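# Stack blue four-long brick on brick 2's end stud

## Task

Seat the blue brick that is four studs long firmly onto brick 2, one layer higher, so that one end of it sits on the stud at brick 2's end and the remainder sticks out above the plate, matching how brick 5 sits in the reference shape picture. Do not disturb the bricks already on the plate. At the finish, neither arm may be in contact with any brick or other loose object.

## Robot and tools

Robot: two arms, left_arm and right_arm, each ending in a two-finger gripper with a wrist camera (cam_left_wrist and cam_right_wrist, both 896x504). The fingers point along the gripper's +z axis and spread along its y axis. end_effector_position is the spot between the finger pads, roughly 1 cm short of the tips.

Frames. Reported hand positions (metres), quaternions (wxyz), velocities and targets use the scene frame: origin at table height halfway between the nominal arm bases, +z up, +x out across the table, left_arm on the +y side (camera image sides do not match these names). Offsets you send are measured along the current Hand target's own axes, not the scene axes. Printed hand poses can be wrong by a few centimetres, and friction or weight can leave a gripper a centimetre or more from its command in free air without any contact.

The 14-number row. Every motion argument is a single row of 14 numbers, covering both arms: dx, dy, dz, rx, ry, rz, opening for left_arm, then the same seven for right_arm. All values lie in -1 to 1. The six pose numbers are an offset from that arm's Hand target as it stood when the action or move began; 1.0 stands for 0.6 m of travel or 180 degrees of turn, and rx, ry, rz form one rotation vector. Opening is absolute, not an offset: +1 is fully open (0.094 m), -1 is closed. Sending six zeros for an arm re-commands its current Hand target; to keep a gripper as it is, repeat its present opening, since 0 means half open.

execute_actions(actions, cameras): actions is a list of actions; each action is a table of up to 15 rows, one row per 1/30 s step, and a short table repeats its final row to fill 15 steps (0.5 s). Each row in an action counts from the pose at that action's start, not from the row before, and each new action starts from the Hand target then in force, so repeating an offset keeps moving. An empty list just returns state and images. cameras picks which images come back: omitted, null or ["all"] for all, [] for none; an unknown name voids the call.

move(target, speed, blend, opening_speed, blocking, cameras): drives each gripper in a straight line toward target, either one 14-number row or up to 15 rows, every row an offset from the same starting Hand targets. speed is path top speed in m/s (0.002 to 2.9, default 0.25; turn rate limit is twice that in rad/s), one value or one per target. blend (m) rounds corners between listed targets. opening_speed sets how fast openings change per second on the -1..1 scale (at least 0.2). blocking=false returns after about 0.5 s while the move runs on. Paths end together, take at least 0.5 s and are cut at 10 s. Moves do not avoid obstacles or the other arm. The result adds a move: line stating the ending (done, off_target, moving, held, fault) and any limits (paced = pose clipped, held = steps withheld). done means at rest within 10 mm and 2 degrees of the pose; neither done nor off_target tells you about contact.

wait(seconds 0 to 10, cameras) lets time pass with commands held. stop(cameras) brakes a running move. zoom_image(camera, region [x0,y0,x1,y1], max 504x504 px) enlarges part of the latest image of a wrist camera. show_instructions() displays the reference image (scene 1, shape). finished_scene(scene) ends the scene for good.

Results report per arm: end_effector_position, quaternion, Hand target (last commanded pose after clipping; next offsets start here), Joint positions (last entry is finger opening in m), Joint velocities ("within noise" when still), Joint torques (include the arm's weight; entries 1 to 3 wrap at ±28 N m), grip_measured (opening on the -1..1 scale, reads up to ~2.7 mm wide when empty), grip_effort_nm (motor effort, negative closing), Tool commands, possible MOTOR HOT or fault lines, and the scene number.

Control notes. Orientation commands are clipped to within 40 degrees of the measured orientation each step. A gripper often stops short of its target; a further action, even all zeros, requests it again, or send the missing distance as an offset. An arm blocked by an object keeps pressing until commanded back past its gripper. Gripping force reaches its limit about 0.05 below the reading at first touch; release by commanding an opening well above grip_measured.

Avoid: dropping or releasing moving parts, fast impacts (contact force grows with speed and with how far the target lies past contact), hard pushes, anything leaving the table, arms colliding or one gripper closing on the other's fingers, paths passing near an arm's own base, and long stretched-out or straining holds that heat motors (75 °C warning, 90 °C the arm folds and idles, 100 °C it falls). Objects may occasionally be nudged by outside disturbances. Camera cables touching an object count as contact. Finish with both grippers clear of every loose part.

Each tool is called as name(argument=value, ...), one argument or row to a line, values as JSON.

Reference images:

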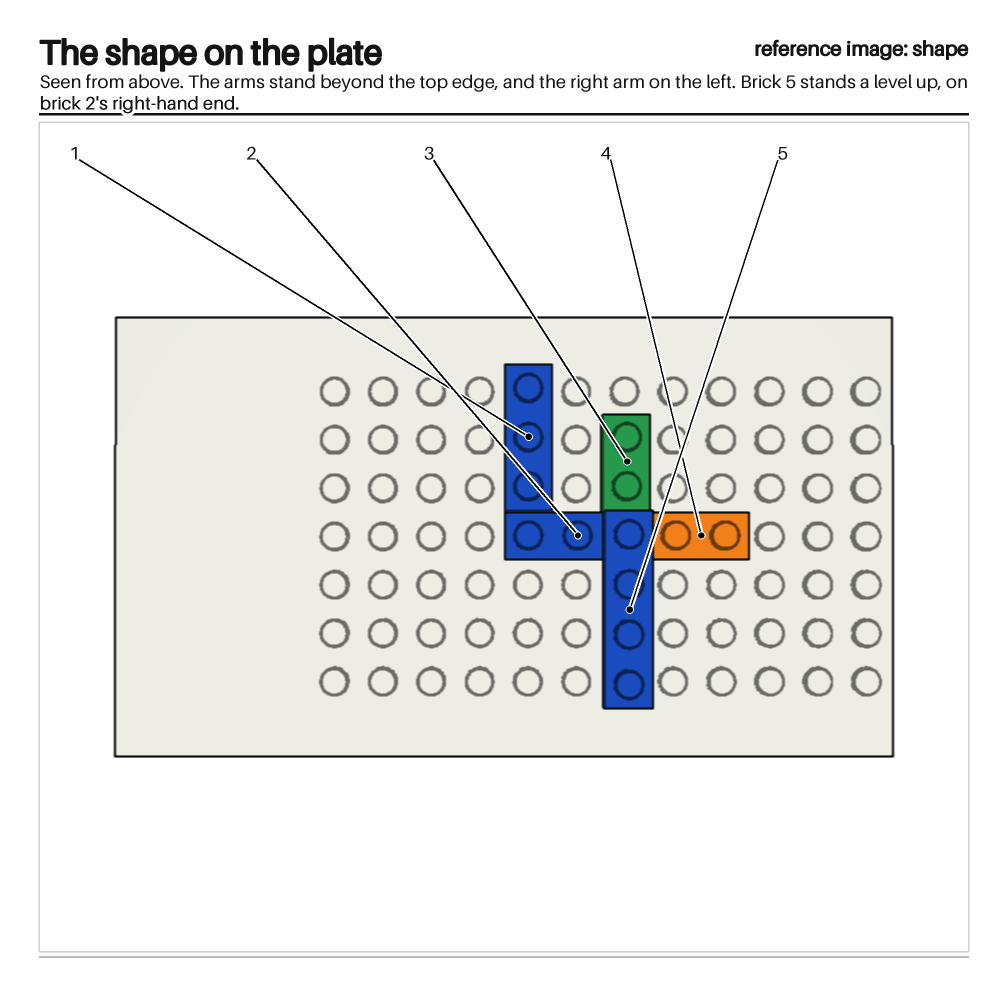

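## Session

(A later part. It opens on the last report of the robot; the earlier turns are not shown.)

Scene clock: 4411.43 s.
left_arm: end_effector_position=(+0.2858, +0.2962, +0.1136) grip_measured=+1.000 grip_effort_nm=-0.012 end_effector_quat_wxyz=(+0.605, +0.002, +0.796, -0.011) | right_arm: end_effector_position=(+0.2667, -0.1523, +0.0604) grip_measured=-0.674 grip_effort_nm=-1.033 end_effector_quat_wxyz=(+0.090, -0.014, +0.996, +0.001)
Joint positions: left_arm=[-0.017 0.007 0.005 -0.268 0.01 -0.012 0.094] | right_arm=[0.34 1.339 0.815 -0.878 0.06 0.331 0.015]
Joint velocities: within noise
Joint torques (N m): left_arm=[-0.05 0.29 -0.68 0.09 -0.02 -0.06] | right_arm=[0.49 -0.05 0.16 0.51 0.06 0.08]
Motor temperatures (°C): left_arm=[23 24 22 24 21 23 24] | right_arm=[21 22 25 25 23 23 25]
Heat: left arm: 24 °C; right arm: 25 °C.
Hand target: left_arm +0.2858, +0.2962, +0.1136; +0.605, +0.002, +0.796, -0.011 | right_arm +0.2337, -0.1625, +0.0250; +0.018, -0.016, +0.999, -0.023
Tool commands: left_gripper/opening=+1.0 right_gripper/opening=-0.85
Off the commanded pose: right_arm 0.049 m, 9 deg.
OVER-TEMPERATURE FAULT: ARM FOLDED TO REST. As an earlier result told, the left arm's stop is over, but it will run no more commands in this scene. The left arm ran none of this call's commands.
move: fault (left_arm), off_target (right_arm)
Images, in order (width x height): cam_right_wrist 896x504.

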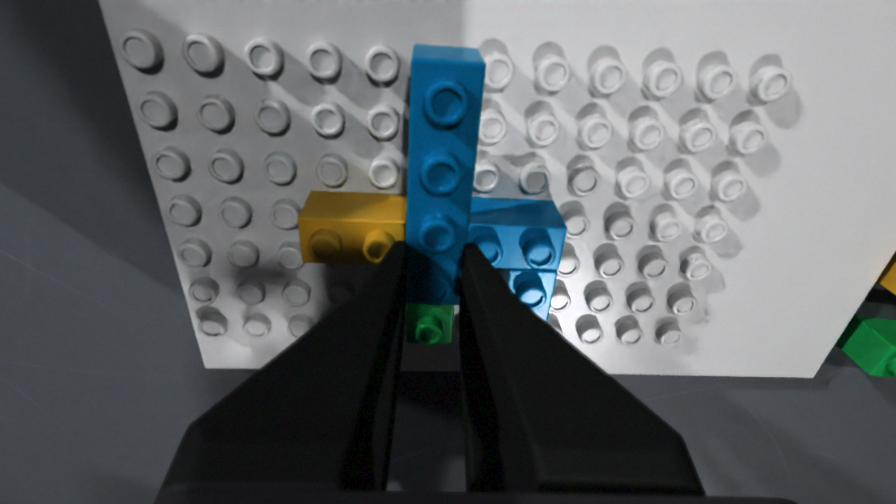

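zoom_image(
  camera="cam_right_wrist",
  region=[370, 200, 500, 330],
)

zoom_image(
  camera="cam_right_wrist",
  region=[390, 60, 500, 170],
)

Scaled by 3.877.

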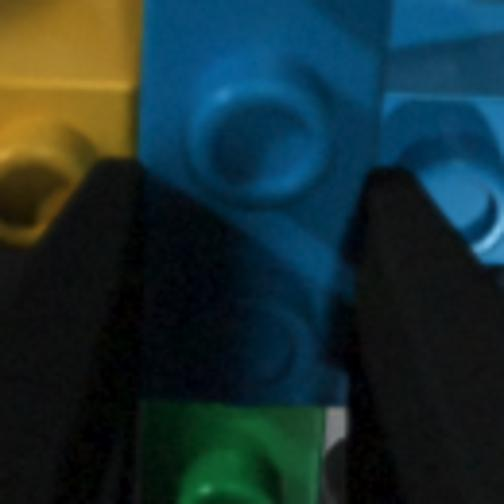

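Scaled by 4.582.

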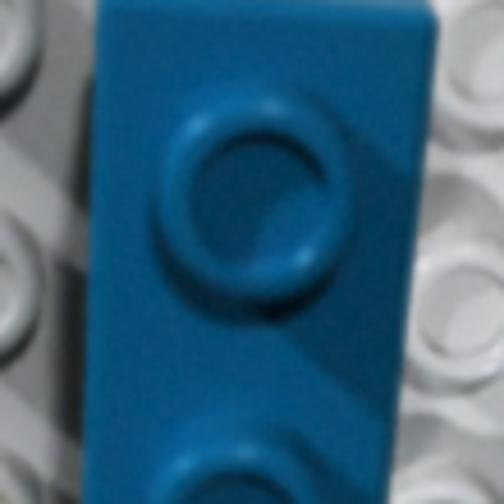

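zoom_image(
  camera="cam_right_wrist",
  region=[290, 200, 410, 290],
)

zoom_image(
  camera="cam_right_wrist",
  region=[460, 200, 580, 290],
)

Scaled by 4.200.

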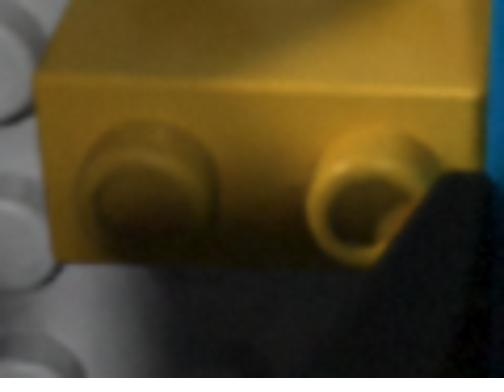

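Scaled by 4.200.

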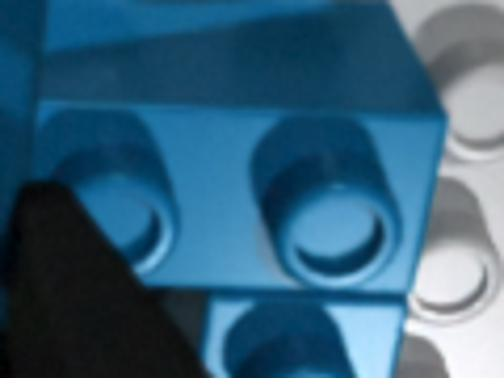

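move(
  target=[0,0,0,0,0,0,1.0, 0.0548,-0.0152,0.0328,0.0118,0.0381,-0.0022,-0.85],
  speed=0.06,
  cameras=["cam_right_wrist"],
)

Scene clock: 4512.77 s.
left_arm: end_effector_position=(+0.2858, +0.2962, +0.1136) grip_measured=+1.000 grip_effort_nm=-0.012 end_effector_quat_wxyz=(+0.605, +0.002, +0.796, -0.011) | right_arm: end_effector_position=(+0.2637, -0.1535, +0.0581) grip_measured=-0.674 grip_effort_nm=-1.028 end_effector_quat_wxyz=(+0.085, -0.014, +0.996, -0.001)
Joint positions: left_arm=[-0.017 0.007 0.005 -0.268 0.01 -0.012 0.094] | right_arm=[0.34 1.337 0.806 -0.879 0.06 0.331 0.015]
Joint velocities: within noise
Joint torques (N m): left_arm=[-0.03 0.34 -0.66 0.07 -0.02 -0.05] | right_arm=[0.46 2.24 -3.25 -0.01 0 0.08]
Motor temperatures (°C): left_arm=[23 24 22 23 21 23 24] | right_arm=[21 21 24 24 23 23 25]
Heat: left arm: 24 °C; right arm: 25 °C.
Hand target: left_arm +0.2858, +0.2962, +0.1136; +0.605, +0.002, +0.796, -0.011 | right_arm +0.2018, -0.1736, +0.0046; -0.041, -0.018, +0.998, -0.042
Tool commands: left_gripper/opening=+1.0 right_gripper/opening=-0.85
Off the commanded pose: right_arm 0.084 m, 15 deg.
OVER-TEMPERATURE FAULT: ARM FOLDED TO REST. As an earlier result told, the left arm's stop is over, but it will run no more commands in this scene. The left arm ran none of this call's commands.
move: fault (left_arm), off_target (right_arm)
Images, in order (width x height): cam_right_wrist 896x504.

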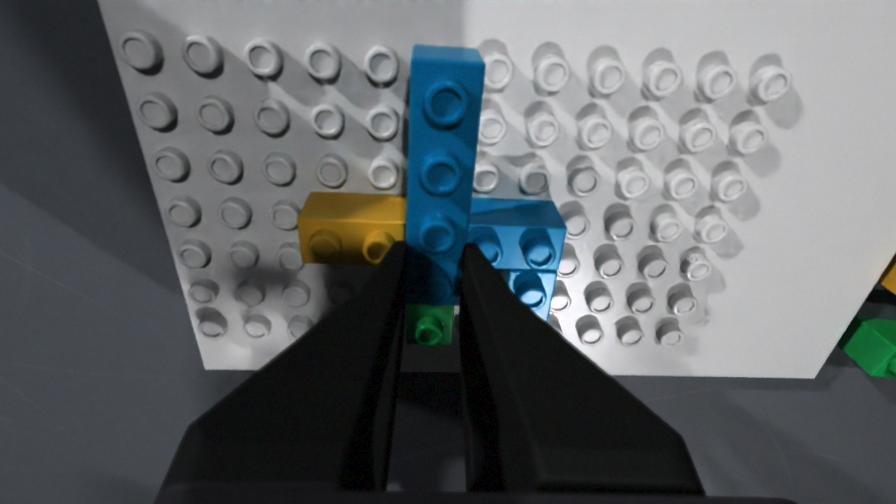

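zoom_image(
  camera="cam_right_wrist",
  region=[300, 30, 440, 190],
)

zoom_image(
  camera="cam_right_wrist",
  region=[460, 30, 600, 190],
)

Scaled by 3.150.

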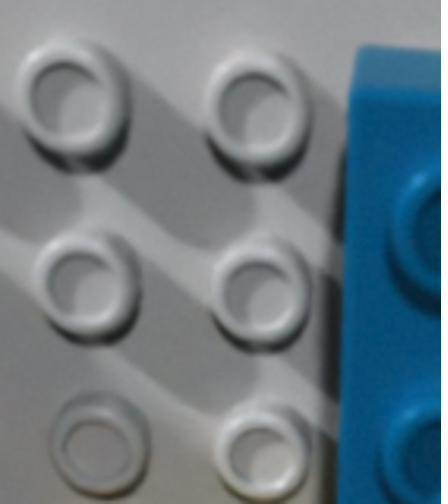

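Scaled by 3.150.

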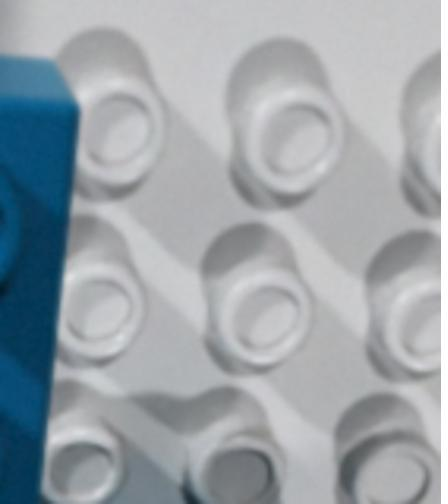

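move(
  target=[0,0,0,0,0,0,1.0, 0.0008,0.0,0.0001,0.0003,-0.0083,0.0007,-0.85],
  speed=0.06,
  cameras=["cam_right_wrist"],
)

Scene clock: 4644.20 s.
left_arm: end_effector_position=(+0.2858, +0.2962, +0.1136) grip_measured=+1.000 grip_effort_nm=-0.012 end_effector_quat_wxyz=(+0.605, +0.002, +0.796, -0.011) | right_arm: end_effector_position=(+0.2633, -0.1536, +0.0577) grip_measured=-0.674 grip_effort_nm=-1.038 end_effector_quat_wxyz=(+0.096, -0.013, +0.995, -0.003)
Joint positions: left_arm=[-0.017 0.007 0.005 -0.268 0.01 -0.012 0.094] | right_arm=[0.349 1.317 0.786 -0.86 0.073 0.341 0.015]
Joint velocities: within noise
Joint torques (N m): left_arm=[-0.02 0.32 -0.68 0.08 -0.02 -0.05] | right_arm=[0.4 1.77 -3.36 0.04 -0.03 0.08]
Motor temperatures (°C): left_arm=[23 24 22 23 21 23 24] | right_arm=[21 21 24 23 23 23 25]
Heat: left arm: 24 °C; right arm: 25 °C.
Hand target: left_arm +0.2858, +0.2962, +0.1136; +0.605, +0.002, +0.796, -0.011 | right_arm +0.2013, -0.1737, +0.0045; -0.028, -0.017, +0.999, -0.043
Tool commands: left_gripper/opening=+1.0 right_gripper/opening=-0.85
Off the commanded pose: right_arm 0.084 m, 15 deg.
OVER-TEMPERATURE FAULT: ARM FOLDED TO REST. As an earlier result told, the left arm's stop is over, but it will run no more commands in this scene. The left arm ran none of this call's commands.
move: fault (left_arm), off_target (right_arm)
Images, in order (width x height): cam_right_wrist 896x504.

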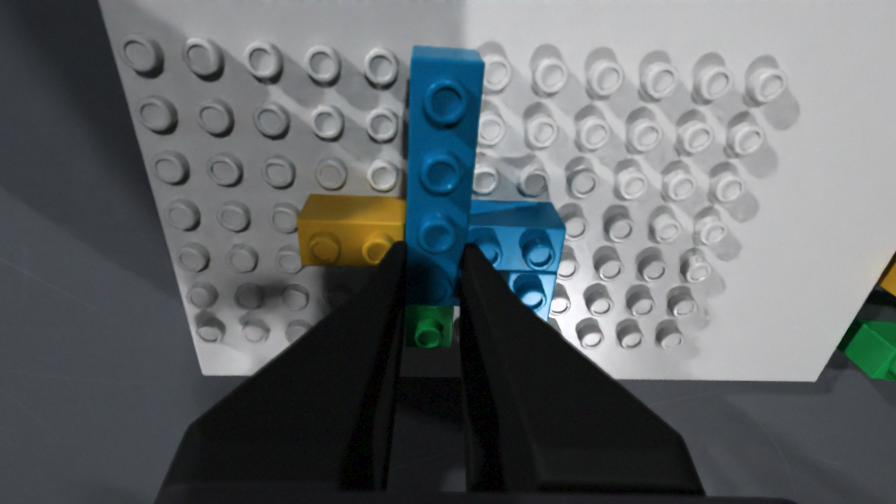

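zoom_image(
  camera="cam_right_wrist",
  region=[300, 30, 440, 190],
)

zoom_image(
  camera="cam_right_wrist",
  region=[460, 30, 600, 190],
)

zoom_image(
  camera="cam_right_wrist",
  region=[370, 200, 500, 330],
)

zoom_image(
  camera="cam_right_wrist",
  region=[390, 60, 500, 170],
)

Scaled by 3.150.

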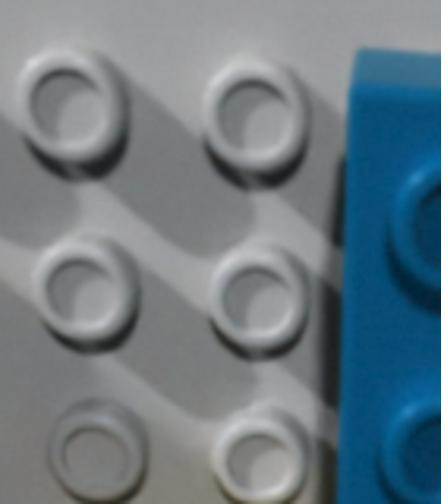

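Scaled by 3.150.

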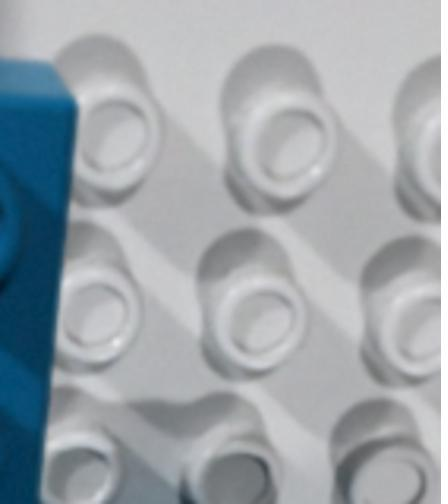

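Scaled by 3.877.

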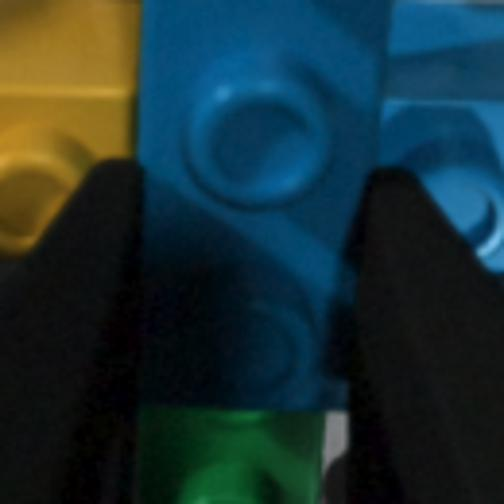

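Scaled by 4.582.

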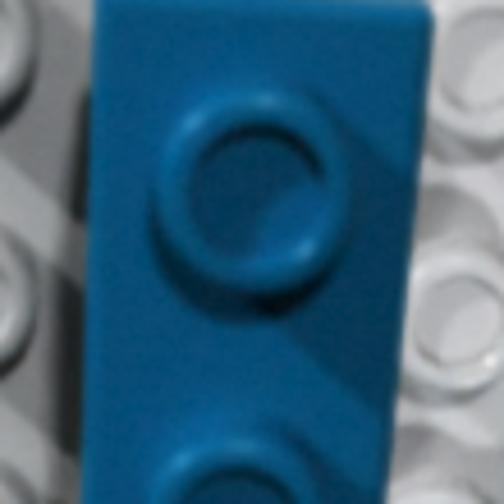

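move(
  target=[0,0,0,0,0,0,1.0, -0.1067,0.02611,-0.10154,-0.02685,-0.08291,0.00469,-0.85],
  speed=0.08,
  cameras=[],
)

move(
  target=[0,0,0,0,0,0,1.0, 0,0,0,0,0,0,-0.45],
  speed=0.06,
  opening_speed=0.3,
  cameras=["cam_right_wrist"],
)

Scene clock: 4719.47 s.
left_arm: end_effector_position=(+0.2858, +0.2962, +0.1136) grip_measured=+1.000 grip_effort_nm=-0.012 end_effector_quat_wxyz=(+0.605, +0.002, +0.796, -0.011) | right_arm: end_effector_position=(+0.2675, -0.1518, +0.0621) grip_measured=-0.674 grip_effort_nm=-1.033 end_effector_quat_wxyz=(+0.106, -0.013, +0.994, +0.001)
Joint positions: left_arm=[-0.017 0.007 0.005 -0.268 0.01 -0.012 0.094] | right_arm=[0.35 1.31 0.795 -0.855 0.073 0.342 0.015]
Joint velocities: within noise
Joint torques (N m): left_arm=[-0.03 0.34 -0.68 0.08 -0.02 -0.05] | right_arm=[0.01 -2.76 7.28 0.81 0.04 -0.01]
Motor temperatures (°C): left_arm=[23 24 21 23 21 23 24] | right_arm=[21 21 24 23 23 23 25]
Heat: left arm: 24 °C; right arm: 25 °C.
Hand target: left_arm +0.2858, +0.2962, +0.1136; +0.605, +0.002, +0.796, -0.011 | right_arm +0.2680, -0.1507, +0.0601; +0.101, -0.014, +0.995, +0.002
Tool commands: left_gripper/opening=+1.0 right_gripper/opening=-0.85
Off the commanded pose: right_arm 0.002 m, 1 deg.
OVER-TEMPERATURE FAULT: ARM FOLDED TO REST. As an earlier result told, the left arm's stop is over, but it will run no more commands in this scene. The left arm ran none of this call's commands.
move: fault (left_arm)
No camera images: "cameras" was empty.

Scene clock: 4721.00 s.
left_arm: end_effector_position=(+0.2858, +0.2962, +0.1136) grip_measured=+1.000 grip_effort_nm=-0.007 end_effector_quat_wxyz=(+0.605, +0.002, +0.796, -0.011) | right_arm: end_effector_position=(+0.2672, -0.1520, +0.0603) grip_measured=-0.453 grip_effort_nm=0.139 end_effector_quat_wxyz=(+0.103, -0.013, +0.995, +0.000)
Joint positions: left_arm=[-0.017 0.007 0.005 -0.268 0.01 -0.012 0.094] | right_arm=[0.35 1.319 0.795 -0.855 0.073 0.342 0.026]
Joint velocities: within noise
Joint torques (N m): left_arm=[-0.03 0.34 -0.65 0.08 -0.02 -0.05] | right_arm=[-0.01 -3.55 7.25 0.78 0.04 -0.01]
Motor temperatures (°C): left_arm=[23 24 21 23 21 23 24] | right_arm=[21 21 24 23 23 23 25]
Heat: left arm: 24 °C; right arm: 25 °C.
Hand target: left_arm +0.2858, +0.2962, +0.1136; +0.605, +0.002, +0.796, -0.011 | right_arm +0.2679, -0.1507, +0.0601; +0.101, -0.014, +0.995, +0.002
Tool commands: left_gripper/opening=+1.0 right_gripper/opening=-0.45
Off the commanded pose: right_arm 0.002 m, 0 deg.
OVER-TEMPERATURE FAULT: ARM FOLDED TO REST. As an earlier result told, the left arm's stop is over, but it will run no more commands in this scene. The left arm ran none of this call's commands.
move: fault (left_arm)
Images, in order (width x height): cam_right_wrist 896x504.

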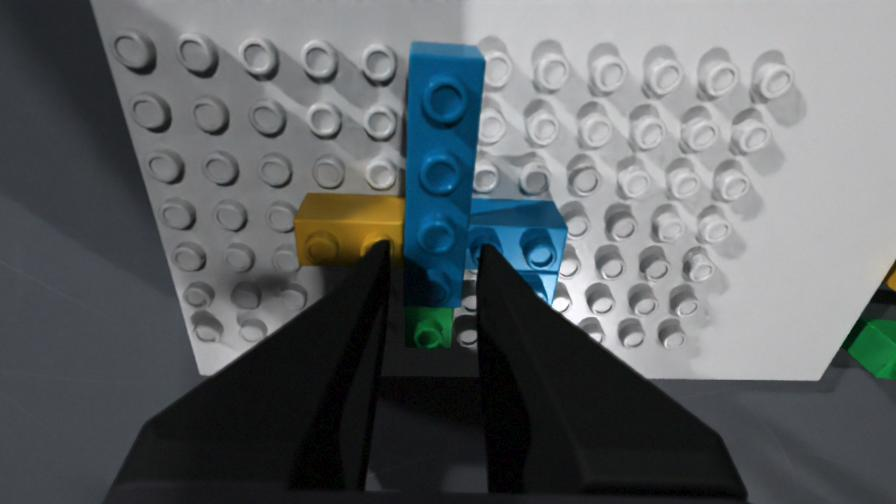

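move(
  target=[0,0,0,0,0,0,1.0, -0.01843,0.0001,-0.08987,0,0,0,-0.45],
  speed=0.08,
  cameras=["cam_right_wrist"],
)

Scene clock: 4733.03 s.
left_arm: end_effector_position=(+0.2858, +0.2962, +0.1136) grip_measured=+1.000 grip_effort_nm=-0.012 end_effector_quat_wxyz=(+0.605, +0.002, +0.796, -0.011) | right_arm: end_effector_position=(+0.2633, -0.1535, +0.1022) grip_measured=-0.453 grip_effort_nm=0.144 end_effector_quat_wxyz=(+0.085, -0.013, +0.996, -0.007)
Joint positions: left_arm=[-0.017 0.007 0.005 -0.268 0.01 -0.012 0.094] | right_arm=[0.35 1.305 0.961 -1.073 0.073 0.342 0.026]
Joint velocities: within noise
Joint torques (N m): left_arm=[-0.05 0.32 -0.69 0.08 -0.02 -0.05] | right_arm=[-0.01 -5.93 9.89 0.58 0.04 -0.01]
Motor temperatures (°C): left_arm=[23 24 21 23 21 23 24] | right_arm=[21 21 25 23 23 23 24]
Heat: left arm: 24 °C; right arm: 25 °C.
Hand target: left_arm +0.2858, +0.2962, +0.1136; +0.605, +0.002, +0.796, -0.011 | right_arm +0.2680, -0.1507, +0.1152; +0.101, -0.014, +0.995, +0.002
Tool commands: left_gripper/opening=+1.0 right_gripper/opening=-0.45
Off the commanded pose: right_arm 0.014 m, 2 deg.
OVER-TEMPERATURE FAULT: ARM FOLDED TO REST. As an earlier result told, the left arm's stop is over, but it will run no more commands in this scene. The left arm ran none of this call's commands.
move: fault (left_arm), off_target (right_arm)
Images, in order (width x height): cam_right_wrist 896x504.

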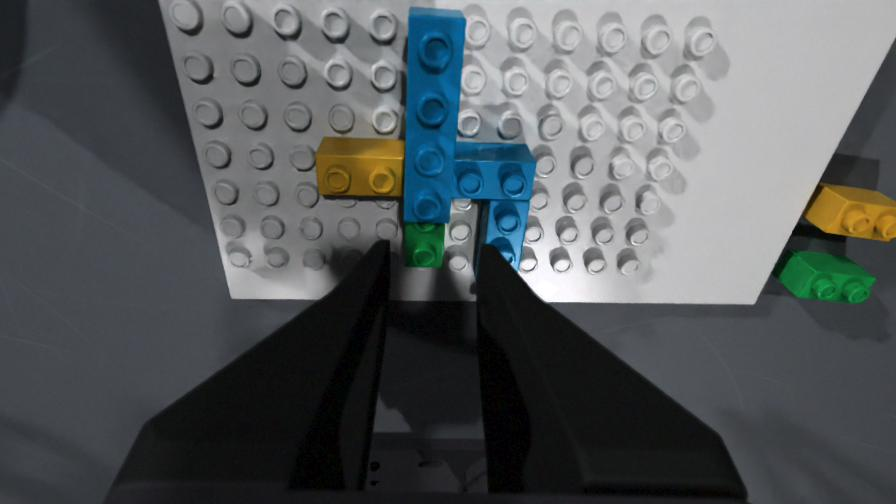

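zoom_image(
  camera="cam_right_wrist",
  region=[380, 0, 500, 120],
)

zoom_image(
  camera="cam_right_wrist",
  region=[380, 120, 500, 240],
)

zoom_image(
  camera="cam_right_wrist",
  region=[300, 120, 420, 240],
)

zoom_image(
  camera="cam_right_wrist",
  region=[440, 120, 560, 240],
)

Scaled by 4.200.

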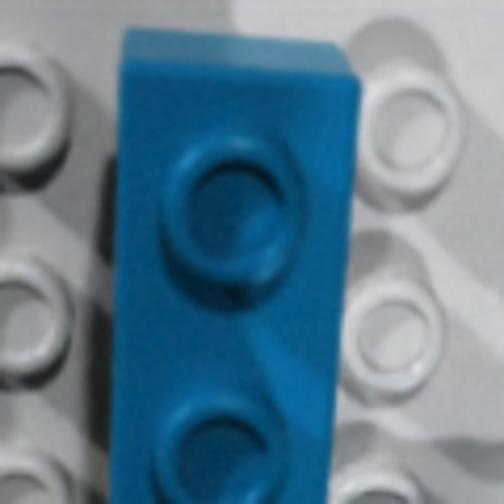

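Scaled by 4.200.

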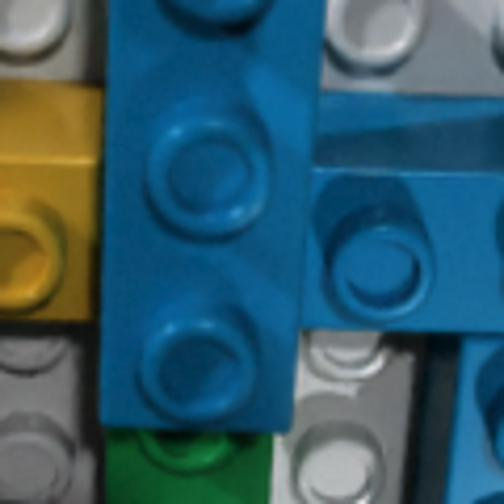

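Scaled by 4.200.

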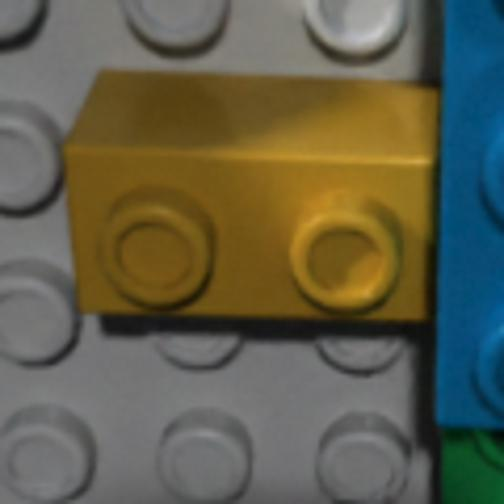

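Scaled by 4.200.

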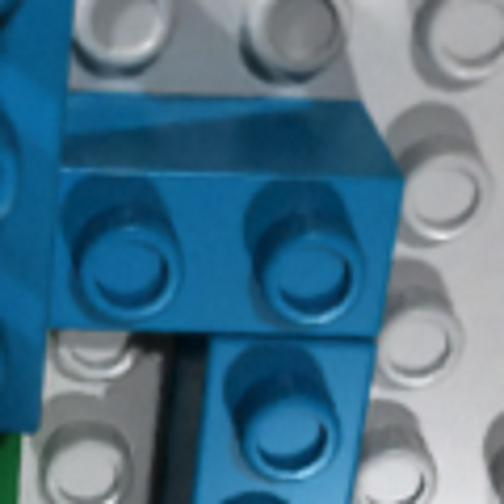

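zoom_image(
  camera="cam_right_wrist",
  region=[160, 0, 320, 140],
)

zoom_image(
  camera="cam_right_wrist",
  region=[190, 140, 350, 280],
)

zoom_image(
  camera="cam_right_wrist",
  region=[560, 0, 720, 140],
)

zoom_image(
  camera="cam_right_wrist",
  region=[540, 140, 700, 280],
)

Scaled by 3.150.

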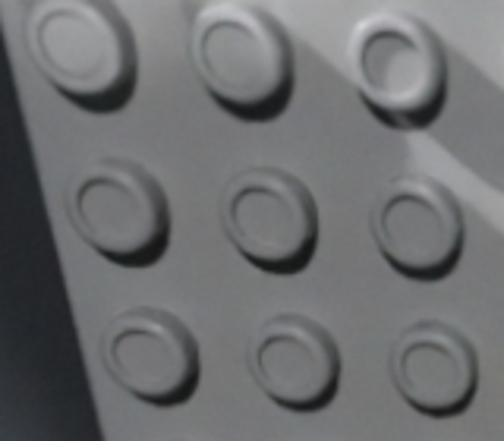

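Scaled by 3.150.

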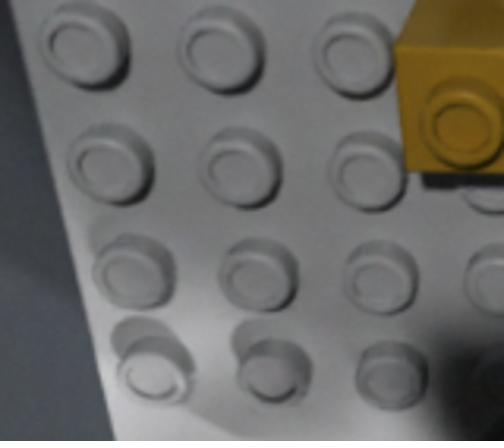

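Scaled by 3.150.

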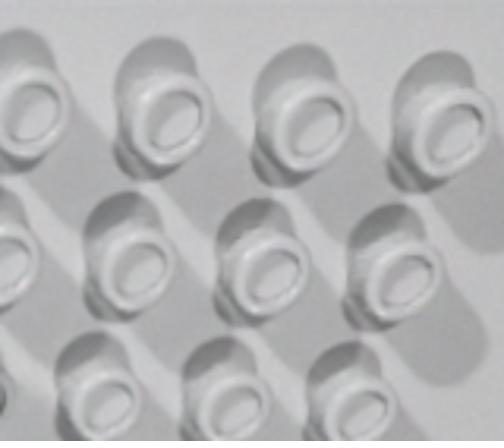

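Scaled by 3.150.

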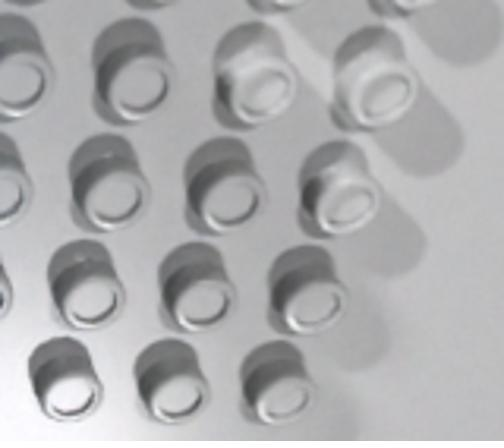

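move(
  target=[0,0,0,0,0,0,1.0, 0.02293,-0.0005,0.091,0,0.01,0,-0.45],
  speed=0.08,
  cameras=["cam_right_wrist"],
)

Scene clock: 5106.87 s.
left_arm: end_effector_position=(+0.2858, +0.2962, +0.1136) grip_measured=+1.000 grip_effort_nm=-0.012 end_effector_quat_wxyz=(+0.605, +0.002, +0.796, -0.011) | right_arm: end_effector_position=(+0.2638, -0.1519, +0.0623) grip_measured=-0.453 grip_effort_nm=0.139 end_effector_quat_wxyz=(+0.084, -0.014, +0.996, -0.003)
Joint positions: left_arm=[-0.017 0.007 0.005 -0.268 0.01 -0.012 0.094] | right_arm=[0.35 1.339 0.825 -0.901 0.066 0.342 0.026]
Joint velocities: within noise
Joint torques (N m): left_arm=[-0.03 0.31 -0.68 0.08 -0.02 -0.06] | right_arm=[-0.44 -3.71 6 0.91 -0.01 -0.04]
Motor temperatures (°C): left_arm=[23 23 21 22 21 23 24] | right_arm=[21 23 28 23 23 23 21]
Heat: left arm: 24 °C; right arm: 28 °C.
Hand target: left_arm +0.2858, +0.2962, +0.1136; +0.605, +0.002, +0.796, -0.011 | right_arm +0.2655, -0.1510, +0.0589; +0.086, -0.014, +0.996, +0.002
Tool commands: left_gripper/opening=+1.0 right_gripper/opening=-0.45
Off the commanded pose: right_arm 0.004 m, 1 deg.
OVER-TEMPERATURE FAULT: ARM FOLDED TO REST. As an earlier result told, the left arm's stop is over, but it will run no more commands in this scene. The left arm ran none of this call's commands.
move: fault (left_arm)
Images, in order (width x height): cam_right_wrist 896x504.

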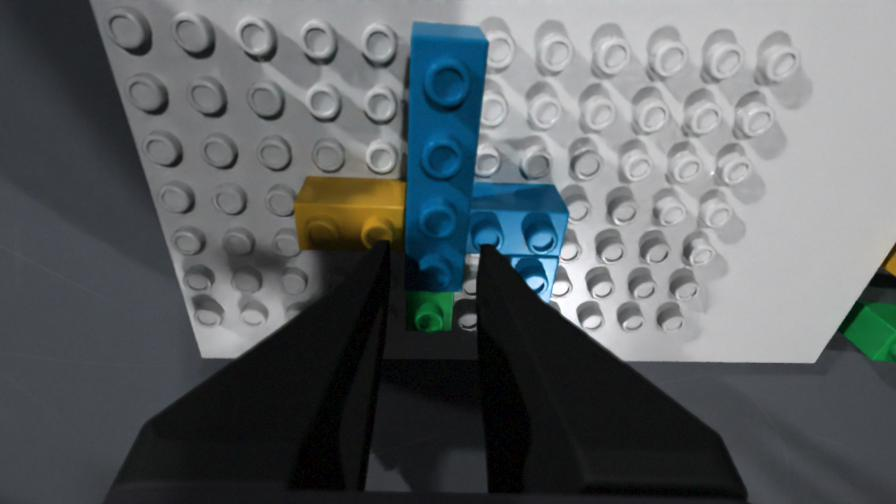

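move(
  target=[0,0,0,0,0,0,1.0, 0,0,0,0,0,0,-0.85],
  speed=0.06,
  opening_speed=0.3,
  cameras=["cam_right_wrist"],
)

Scene clock: 5117.73 s.
left_arm: end_effector_position=(+0.2858, +0.2962, +0.1136) grip_measured=+1.000 grip_effort_nm=-0.012 end_effector_quat_wxyz=(+0.605, +0.002, +0.796, -0.011) | right_arm: end_effector_position=(+0.2641, -0.1517, +0.0623) grip_measured=-0.671 grip_effort_nm=-1.023 end_effector_quat_wxyz=(+0.085, -0.014, +0.996, -0.003)
Joint positions: left_arm=[-0.017 0.007 0.005 -0.268 0.01 -0.012 0.094] | right_arm=[0.35 1.339 0.825 -0.9 0.065 0.342 0.015]
Joint velocities: within noise
Joint torques (N m): left_arm=[-0.05 0.32 -0.68 0.08 -0.02 -0.06] | right_arm=[-0.46 -3.73 6 0.91 -0.01 -0.04]
Motor temperatures (°C): left_arm=[23 23 21 22 21 23 24] | right_arm=[21 23 27 23 23 23 21]
Heat: left arm: 24 °C; right arm: 27 °C.
Hand target: left_arm +0.2858, +0.2962, +0.1136; +0.605, +0.002, +0.796, -0.011 | right_arm +0.2655, -0.1510, +0.0589; +0.086, -0.014, +0.996, +0.002
Tool commands: left_gripper/opening=+1.0 right_gripper/opening=-0.85
Off the commanded pose: right_arm 0.004 m, 1 deg.
OVER-TEMPERATURE FAULT: ARM FOLDED TO REST. As an earlier result told, the left arm's stop is over, but it will run no more commands in this scene. The left arm ran none of this call's commands.
move: fault (left_arm)
Images, in order (width x height): cam_right_wrist 896x504.

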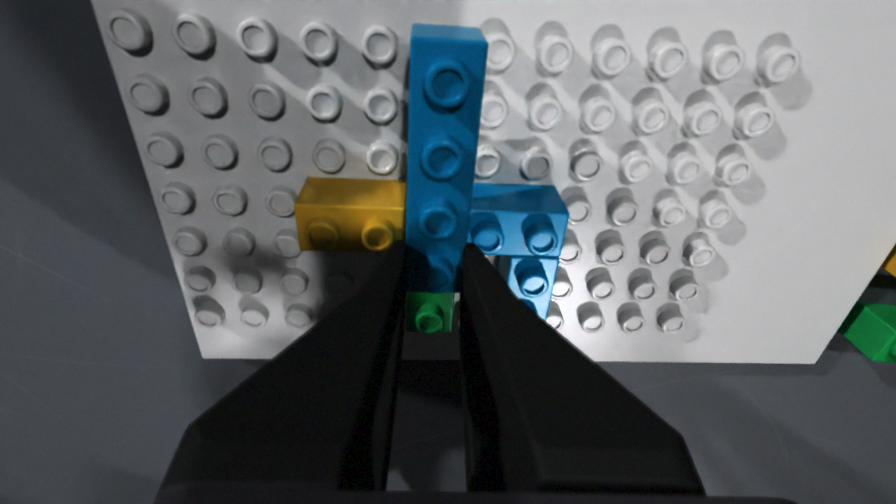

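move(
  target=[0,0,0,0,0,0,1.0, -0.0385,0.01062,-0.02709,-0.00856,-0.02756,0.00128,-0.85],
  speed=0.06,
  cameras=["cam_right_wrist"],
)

Scene clock: 5141.20 s.
left_arm: end_effector_position=(+0.2858, +0.2962, +0.1136) grip_measured=+1.000 grip_effort_nm=-0.017 end_effector_quat_wxyz=(+0.605, +0.002, +0.796, -0.011) | right_arm: end_effector_position=(+0.2643, -0.1516, +0.0625) grip_measured=-0.671 grip_effort_nm=-1.038 end_effector_quat_wxyz=(+0.085, -0.014, +0.996, -0.003)
Joint positions: left_arm=[-0.017 0.007 0.005 -0.268 0.01 -0.012 0.094] | right_arm=[0.35 1.339 0.825 -0.899 0.065 0.341 0.015]
Joint velocities: within noise
Joint torques (N m): left_arm=[-0.03 0.32 -0.68 0.07 -0.02 -0.06] | right_arm=[-0.51 -6.22 10.21 1.07 0.03 -0.05]
Motor temperatures (°C): left_arm=[23 23 21 22 21 23 24] | right_arm=[21 23 27 23 23 23 22]
Heat: left arm: 24 °C; right arm: 27 °C.
Hand target: left_arm +0.2858, +0.2962, +0.1136; +0.605, +0.002, +0.796, -0.011 | right_arm +0.2853, -0.1441, +0.0789; +0.128, -0.013, +0.992, +0.016
Tool commands: left_gripper/opening=+1.0 right_gripper/opening=-0.85
Off the commanded pose: right_arm 0.028 m, 5 deg.
OVER-TEMPERATURE FAULT: ARM FOLDED TO REST. As an earlier result told, the left arm's stop is over, but it will run no more commands in this scene. The left arm ran none of this call's commands.
move: fault (left_arm), off_target (right_arm)
Images, in order (width x height): cam_right_wrist 896x504.

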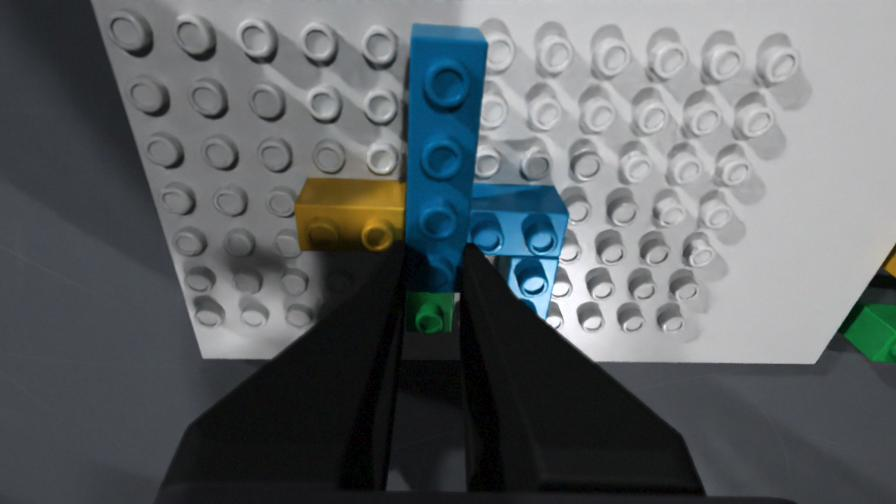

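move(
  target=[0,0,0,0,0,0,1.0, -0.0193,0.0053,-0.0135,-0.0043,-0.0138,0.0006,-0.85],
  speed=0.06,
  cameras=["cam_right_wrist"],
)

Scene clock: 5150.97 s.
left_arm: end_effector_position=(+0.2858, +0.2962, +0.1136) grip_measured=+1.000 grip_effort_nm=-0.012 end_effector_quat_wxyz=(+0.605, +0.002, +0.796, -0.011) | right_arm: end_effector_position=(+0.2796, -0.1455, +0.0753) grip_measured=-0.671 grip_effort_nm=-1.033 end_effector_quat_wxyz=(+0.118, -0.013, +0.993, +0.010)
Joint positions: left_arm=[-0.017 0.007 0.005 -0.268 0.01 -0.012 0.094] | right_arm=[0.35 1.325 0.854 -0.87 0.065 0.34 0.015]
Joint velocities: within noise
Joint torques (N m): left_arm=[-0.03 0.34 -0.68 0.08 -0.02 -0.05] | right_arm=[-0.51 -5.85 9.85 1.05 0.05 -0.05]
Motor temperatures (°C): left_arm=[23 23 21 22 21 23 24] | right_arm=[21 23 28 24 23 23 23]
Heat: left arm: 24 °C; right arm: 28 °C.
Hand target: left_arm +0.2858, +0.2962, +0.1136; +0.605, +0.002, +0.796, -0.011 | right_arm +0.2944, -0.1409, +0.0898; +0.150, -0.013, +0.988, +0.023
Tool commands: left_gripper/opening=+1.0 right_gripper/opening=-0.85
Off the commanded pose: right_arm 0.021 m, 4 deg.
OVER-TEMPERATURE FAULT: ARM FOLDED TO REST. As an earlier result told, the left arm's stop is over, but it will run no more commands in this scene. The left arm ran none of this call's commands.
move: fault (left_arm), off_target (right_arm)
Images, in order (width x height): cam_right_wrist 896x504.

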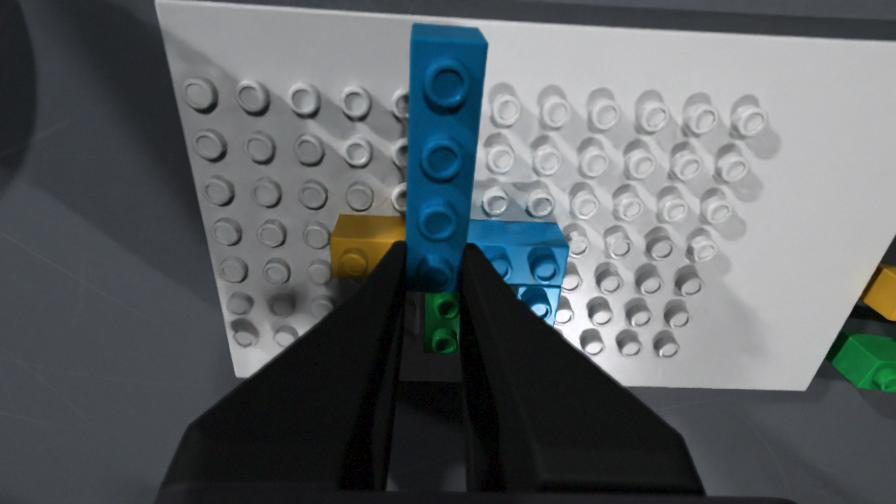

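move(
  target=[0,0,0,0,0,0,1.0, 0.04911,-0.01564,-0.00587,0.01271,0.04122,-0.00163,-0.85],
  speed=0.06,
  cameras=["cam_right_wrist"],
)

Scene clock: 5183.37 s.
left_arm: end_effector_position=(+0.2858, +0.2962, +0.1136) grip_measured=+1.000 grip_effort_nm=-0.017 end_effector_quat_wxyz=(+0.605, +0.002, +0.796, -0.011) | right_arm: end_effector_position=(+0.2586, -0.1538, +0.0734) grip_measured=-0.671 grip_effort_nm=-1.038 end_effector_quat_wxyz=(+0.074, -0.015, +0.997, -0.007)
Joint positions: left_arm=[-0.017 0.007 0.005 -0.268 0.01 -0.012 0.094] | right_arm=[0.35 1.325 0.863 -0.974 0.065 0.34 0.015]
Joint velocities: within noise
Joint torques (N m): left_arm=[-0.03 0.32 -0.68 0.08 -0.01 -0.05] | right_arm=[-0.5 -4.72 10 0.58 0 -0.03]
Motor temperatures (°C): left_arm=[23 23 21 22 21 23 24] | right_arm=[21 23 29 24 23 23 23]
Heat: left arm: 24 °C; right arm: 29 °C.
Hand target: left_arm +0.2858, +0.2962, +0.1136; +0.605, +0.002, +0.796, -0.011 | right_arm +0.2654, -0.1510, +0.0839; +0.086, -0.014, +0.996, +0.002
Tool commands: left_gripper/opening=+1.0 right_gripper/opening=-0.85
Off the commanded pose: right_arm 0.013 m, 2 deg.
OVER-TEMPERATURE FAULT: ARM FOLDED TO REST. As an earlier result told, the left arm's stop is over, but it will run no more commands in this scene. The left arm ran none of this call's commands.
move: fault (left_arm), off_target (right_arm)
Images, in order (width x height): cam_right_wrist 896x504.

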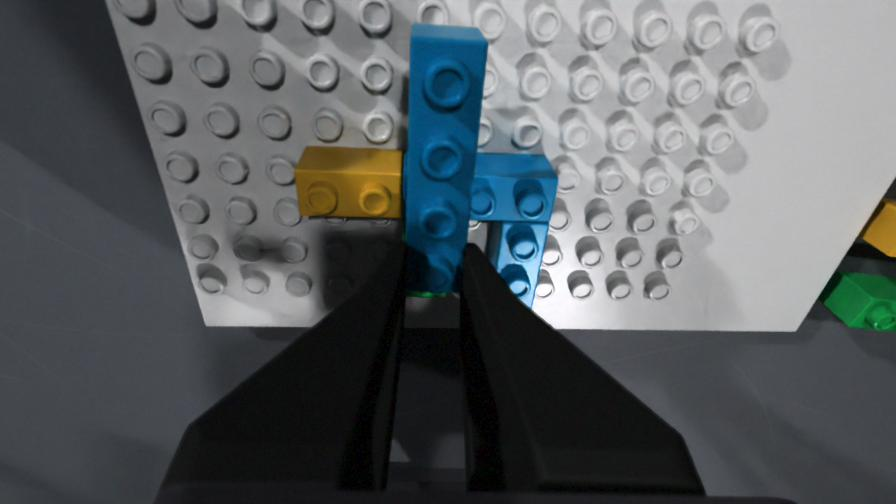

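move(
  target=[0,0,0,0,0,0,1.0, 0.00485,0.0011,0.03195,0,0,0,-0.85],
  speed=0.05,
  cameras=["cam_right_wrist"],
)

Scene clock: 5218.23 s.
left_arm: end_effector_position=(+0.2858, +0.2962, +0.1136) grip_measured=+1.000 grip_effort_nm=-0.017 end_effector_quat_wxyz=(+0.605, +0.002, +0.796, -0.011) | right_arm: end_effector_position=(+0.2643, -0.1515, +0.0681) grip_measured=-0.671 grip_effort_nm=-1.033 end_effector_quat_wxyz=(+0.085, -0.015, +0.996, -0.003)
Joint positions: left_arm=[-0.017 0.007 0.005 -0.268 0.01 -0.012 0.094] | right_arm=[0.35 1.334 0.845 -0.925 0.065 0.34 0.015]
Joint velocities: within noise
Joint torques (N m): left_arm=[-0.03 0.32 -0.66 0.08 -0.02 -0.06] | right_arm=[-0.31 -3.71 5.98 0.91 0 0]
Motor temperatures (°C): left_arm=[23 23 21 22 21 23 24] | right_arm=[21 22 29 23 23 23 23]
Heat: left arm: 24 °C; right arm: 29 °C.
Hand target: left_arm +0.2858, +0.2962, +0.1136; +0.605, +0.002, +0.796, -0.011 | right_arm +0.2658, -0.1503, +0.0646; +0.086, -0.014, +0.996, +0.002
Tool commands: left_gripper/opening=+1.0 right_gripper/opening=-0.85
Off the commanded pose: right_arm 0.004 m, 1 deg.
OVER-TEMPERATURE FAULT: ARM FOLDED TO REST. As an earlier result told, the left arm's stop is over, but it will run no more commands in this scene. The left arm ran none of this call's commands.
move: fault (left_arm)
Images, in order (width x height): cam_right_wrist 896x504.

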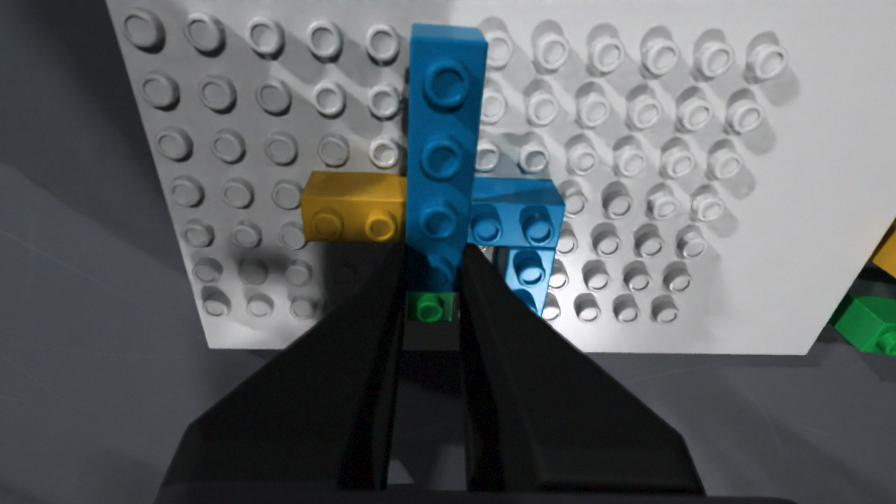

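zoom_image(
  camera="cam_right_wrist",
  region=[300, 190, 420, 310],
)

zoom_image(
  camera="cam_right_wrist",
  region=[380, 190, 500, 310],
)

zoom_image(
  camera="cam_right_wrist",
  region=[460, 170, 580, 290],
)

Scaled by 4.200.

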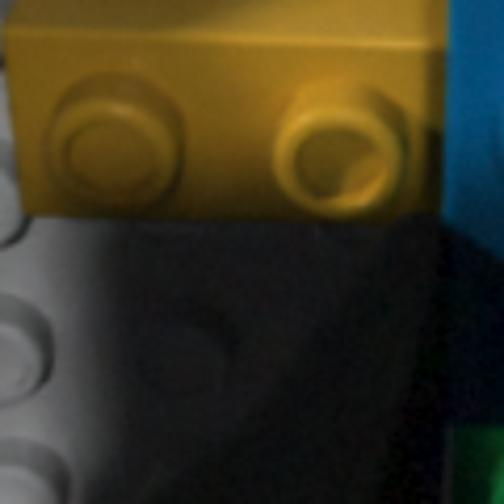

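Scaled by 4.200.

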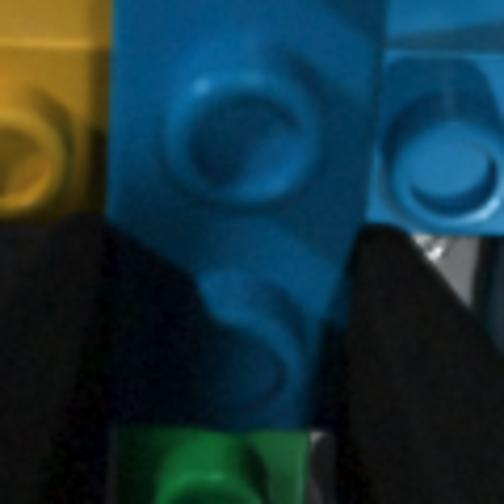

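Scaled by 4.200.

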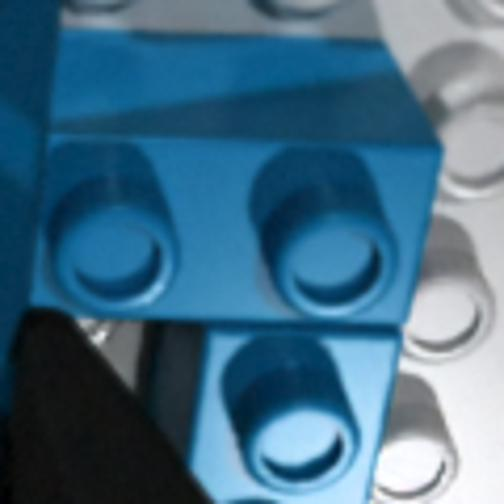

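zoom_image(
  camera="cam_right_wrist",
  region=[385, 20, 505, 140],
)

zoom_image(
  camera="cam_right_wrist",
  region=[385, 110, 505, 230],
)

Scaled by 4.200.

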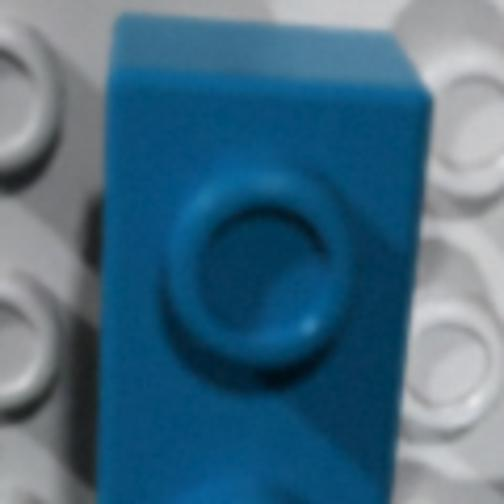

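Scaled by 4.200.

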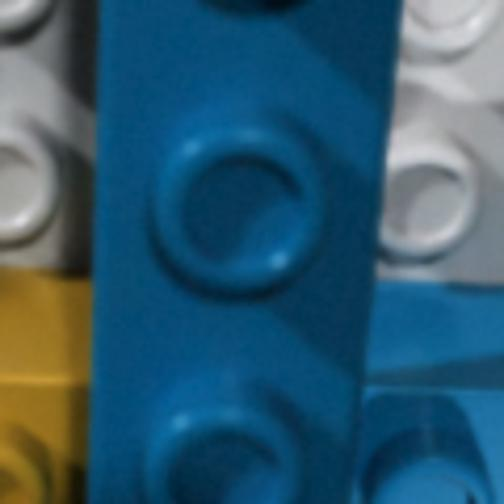

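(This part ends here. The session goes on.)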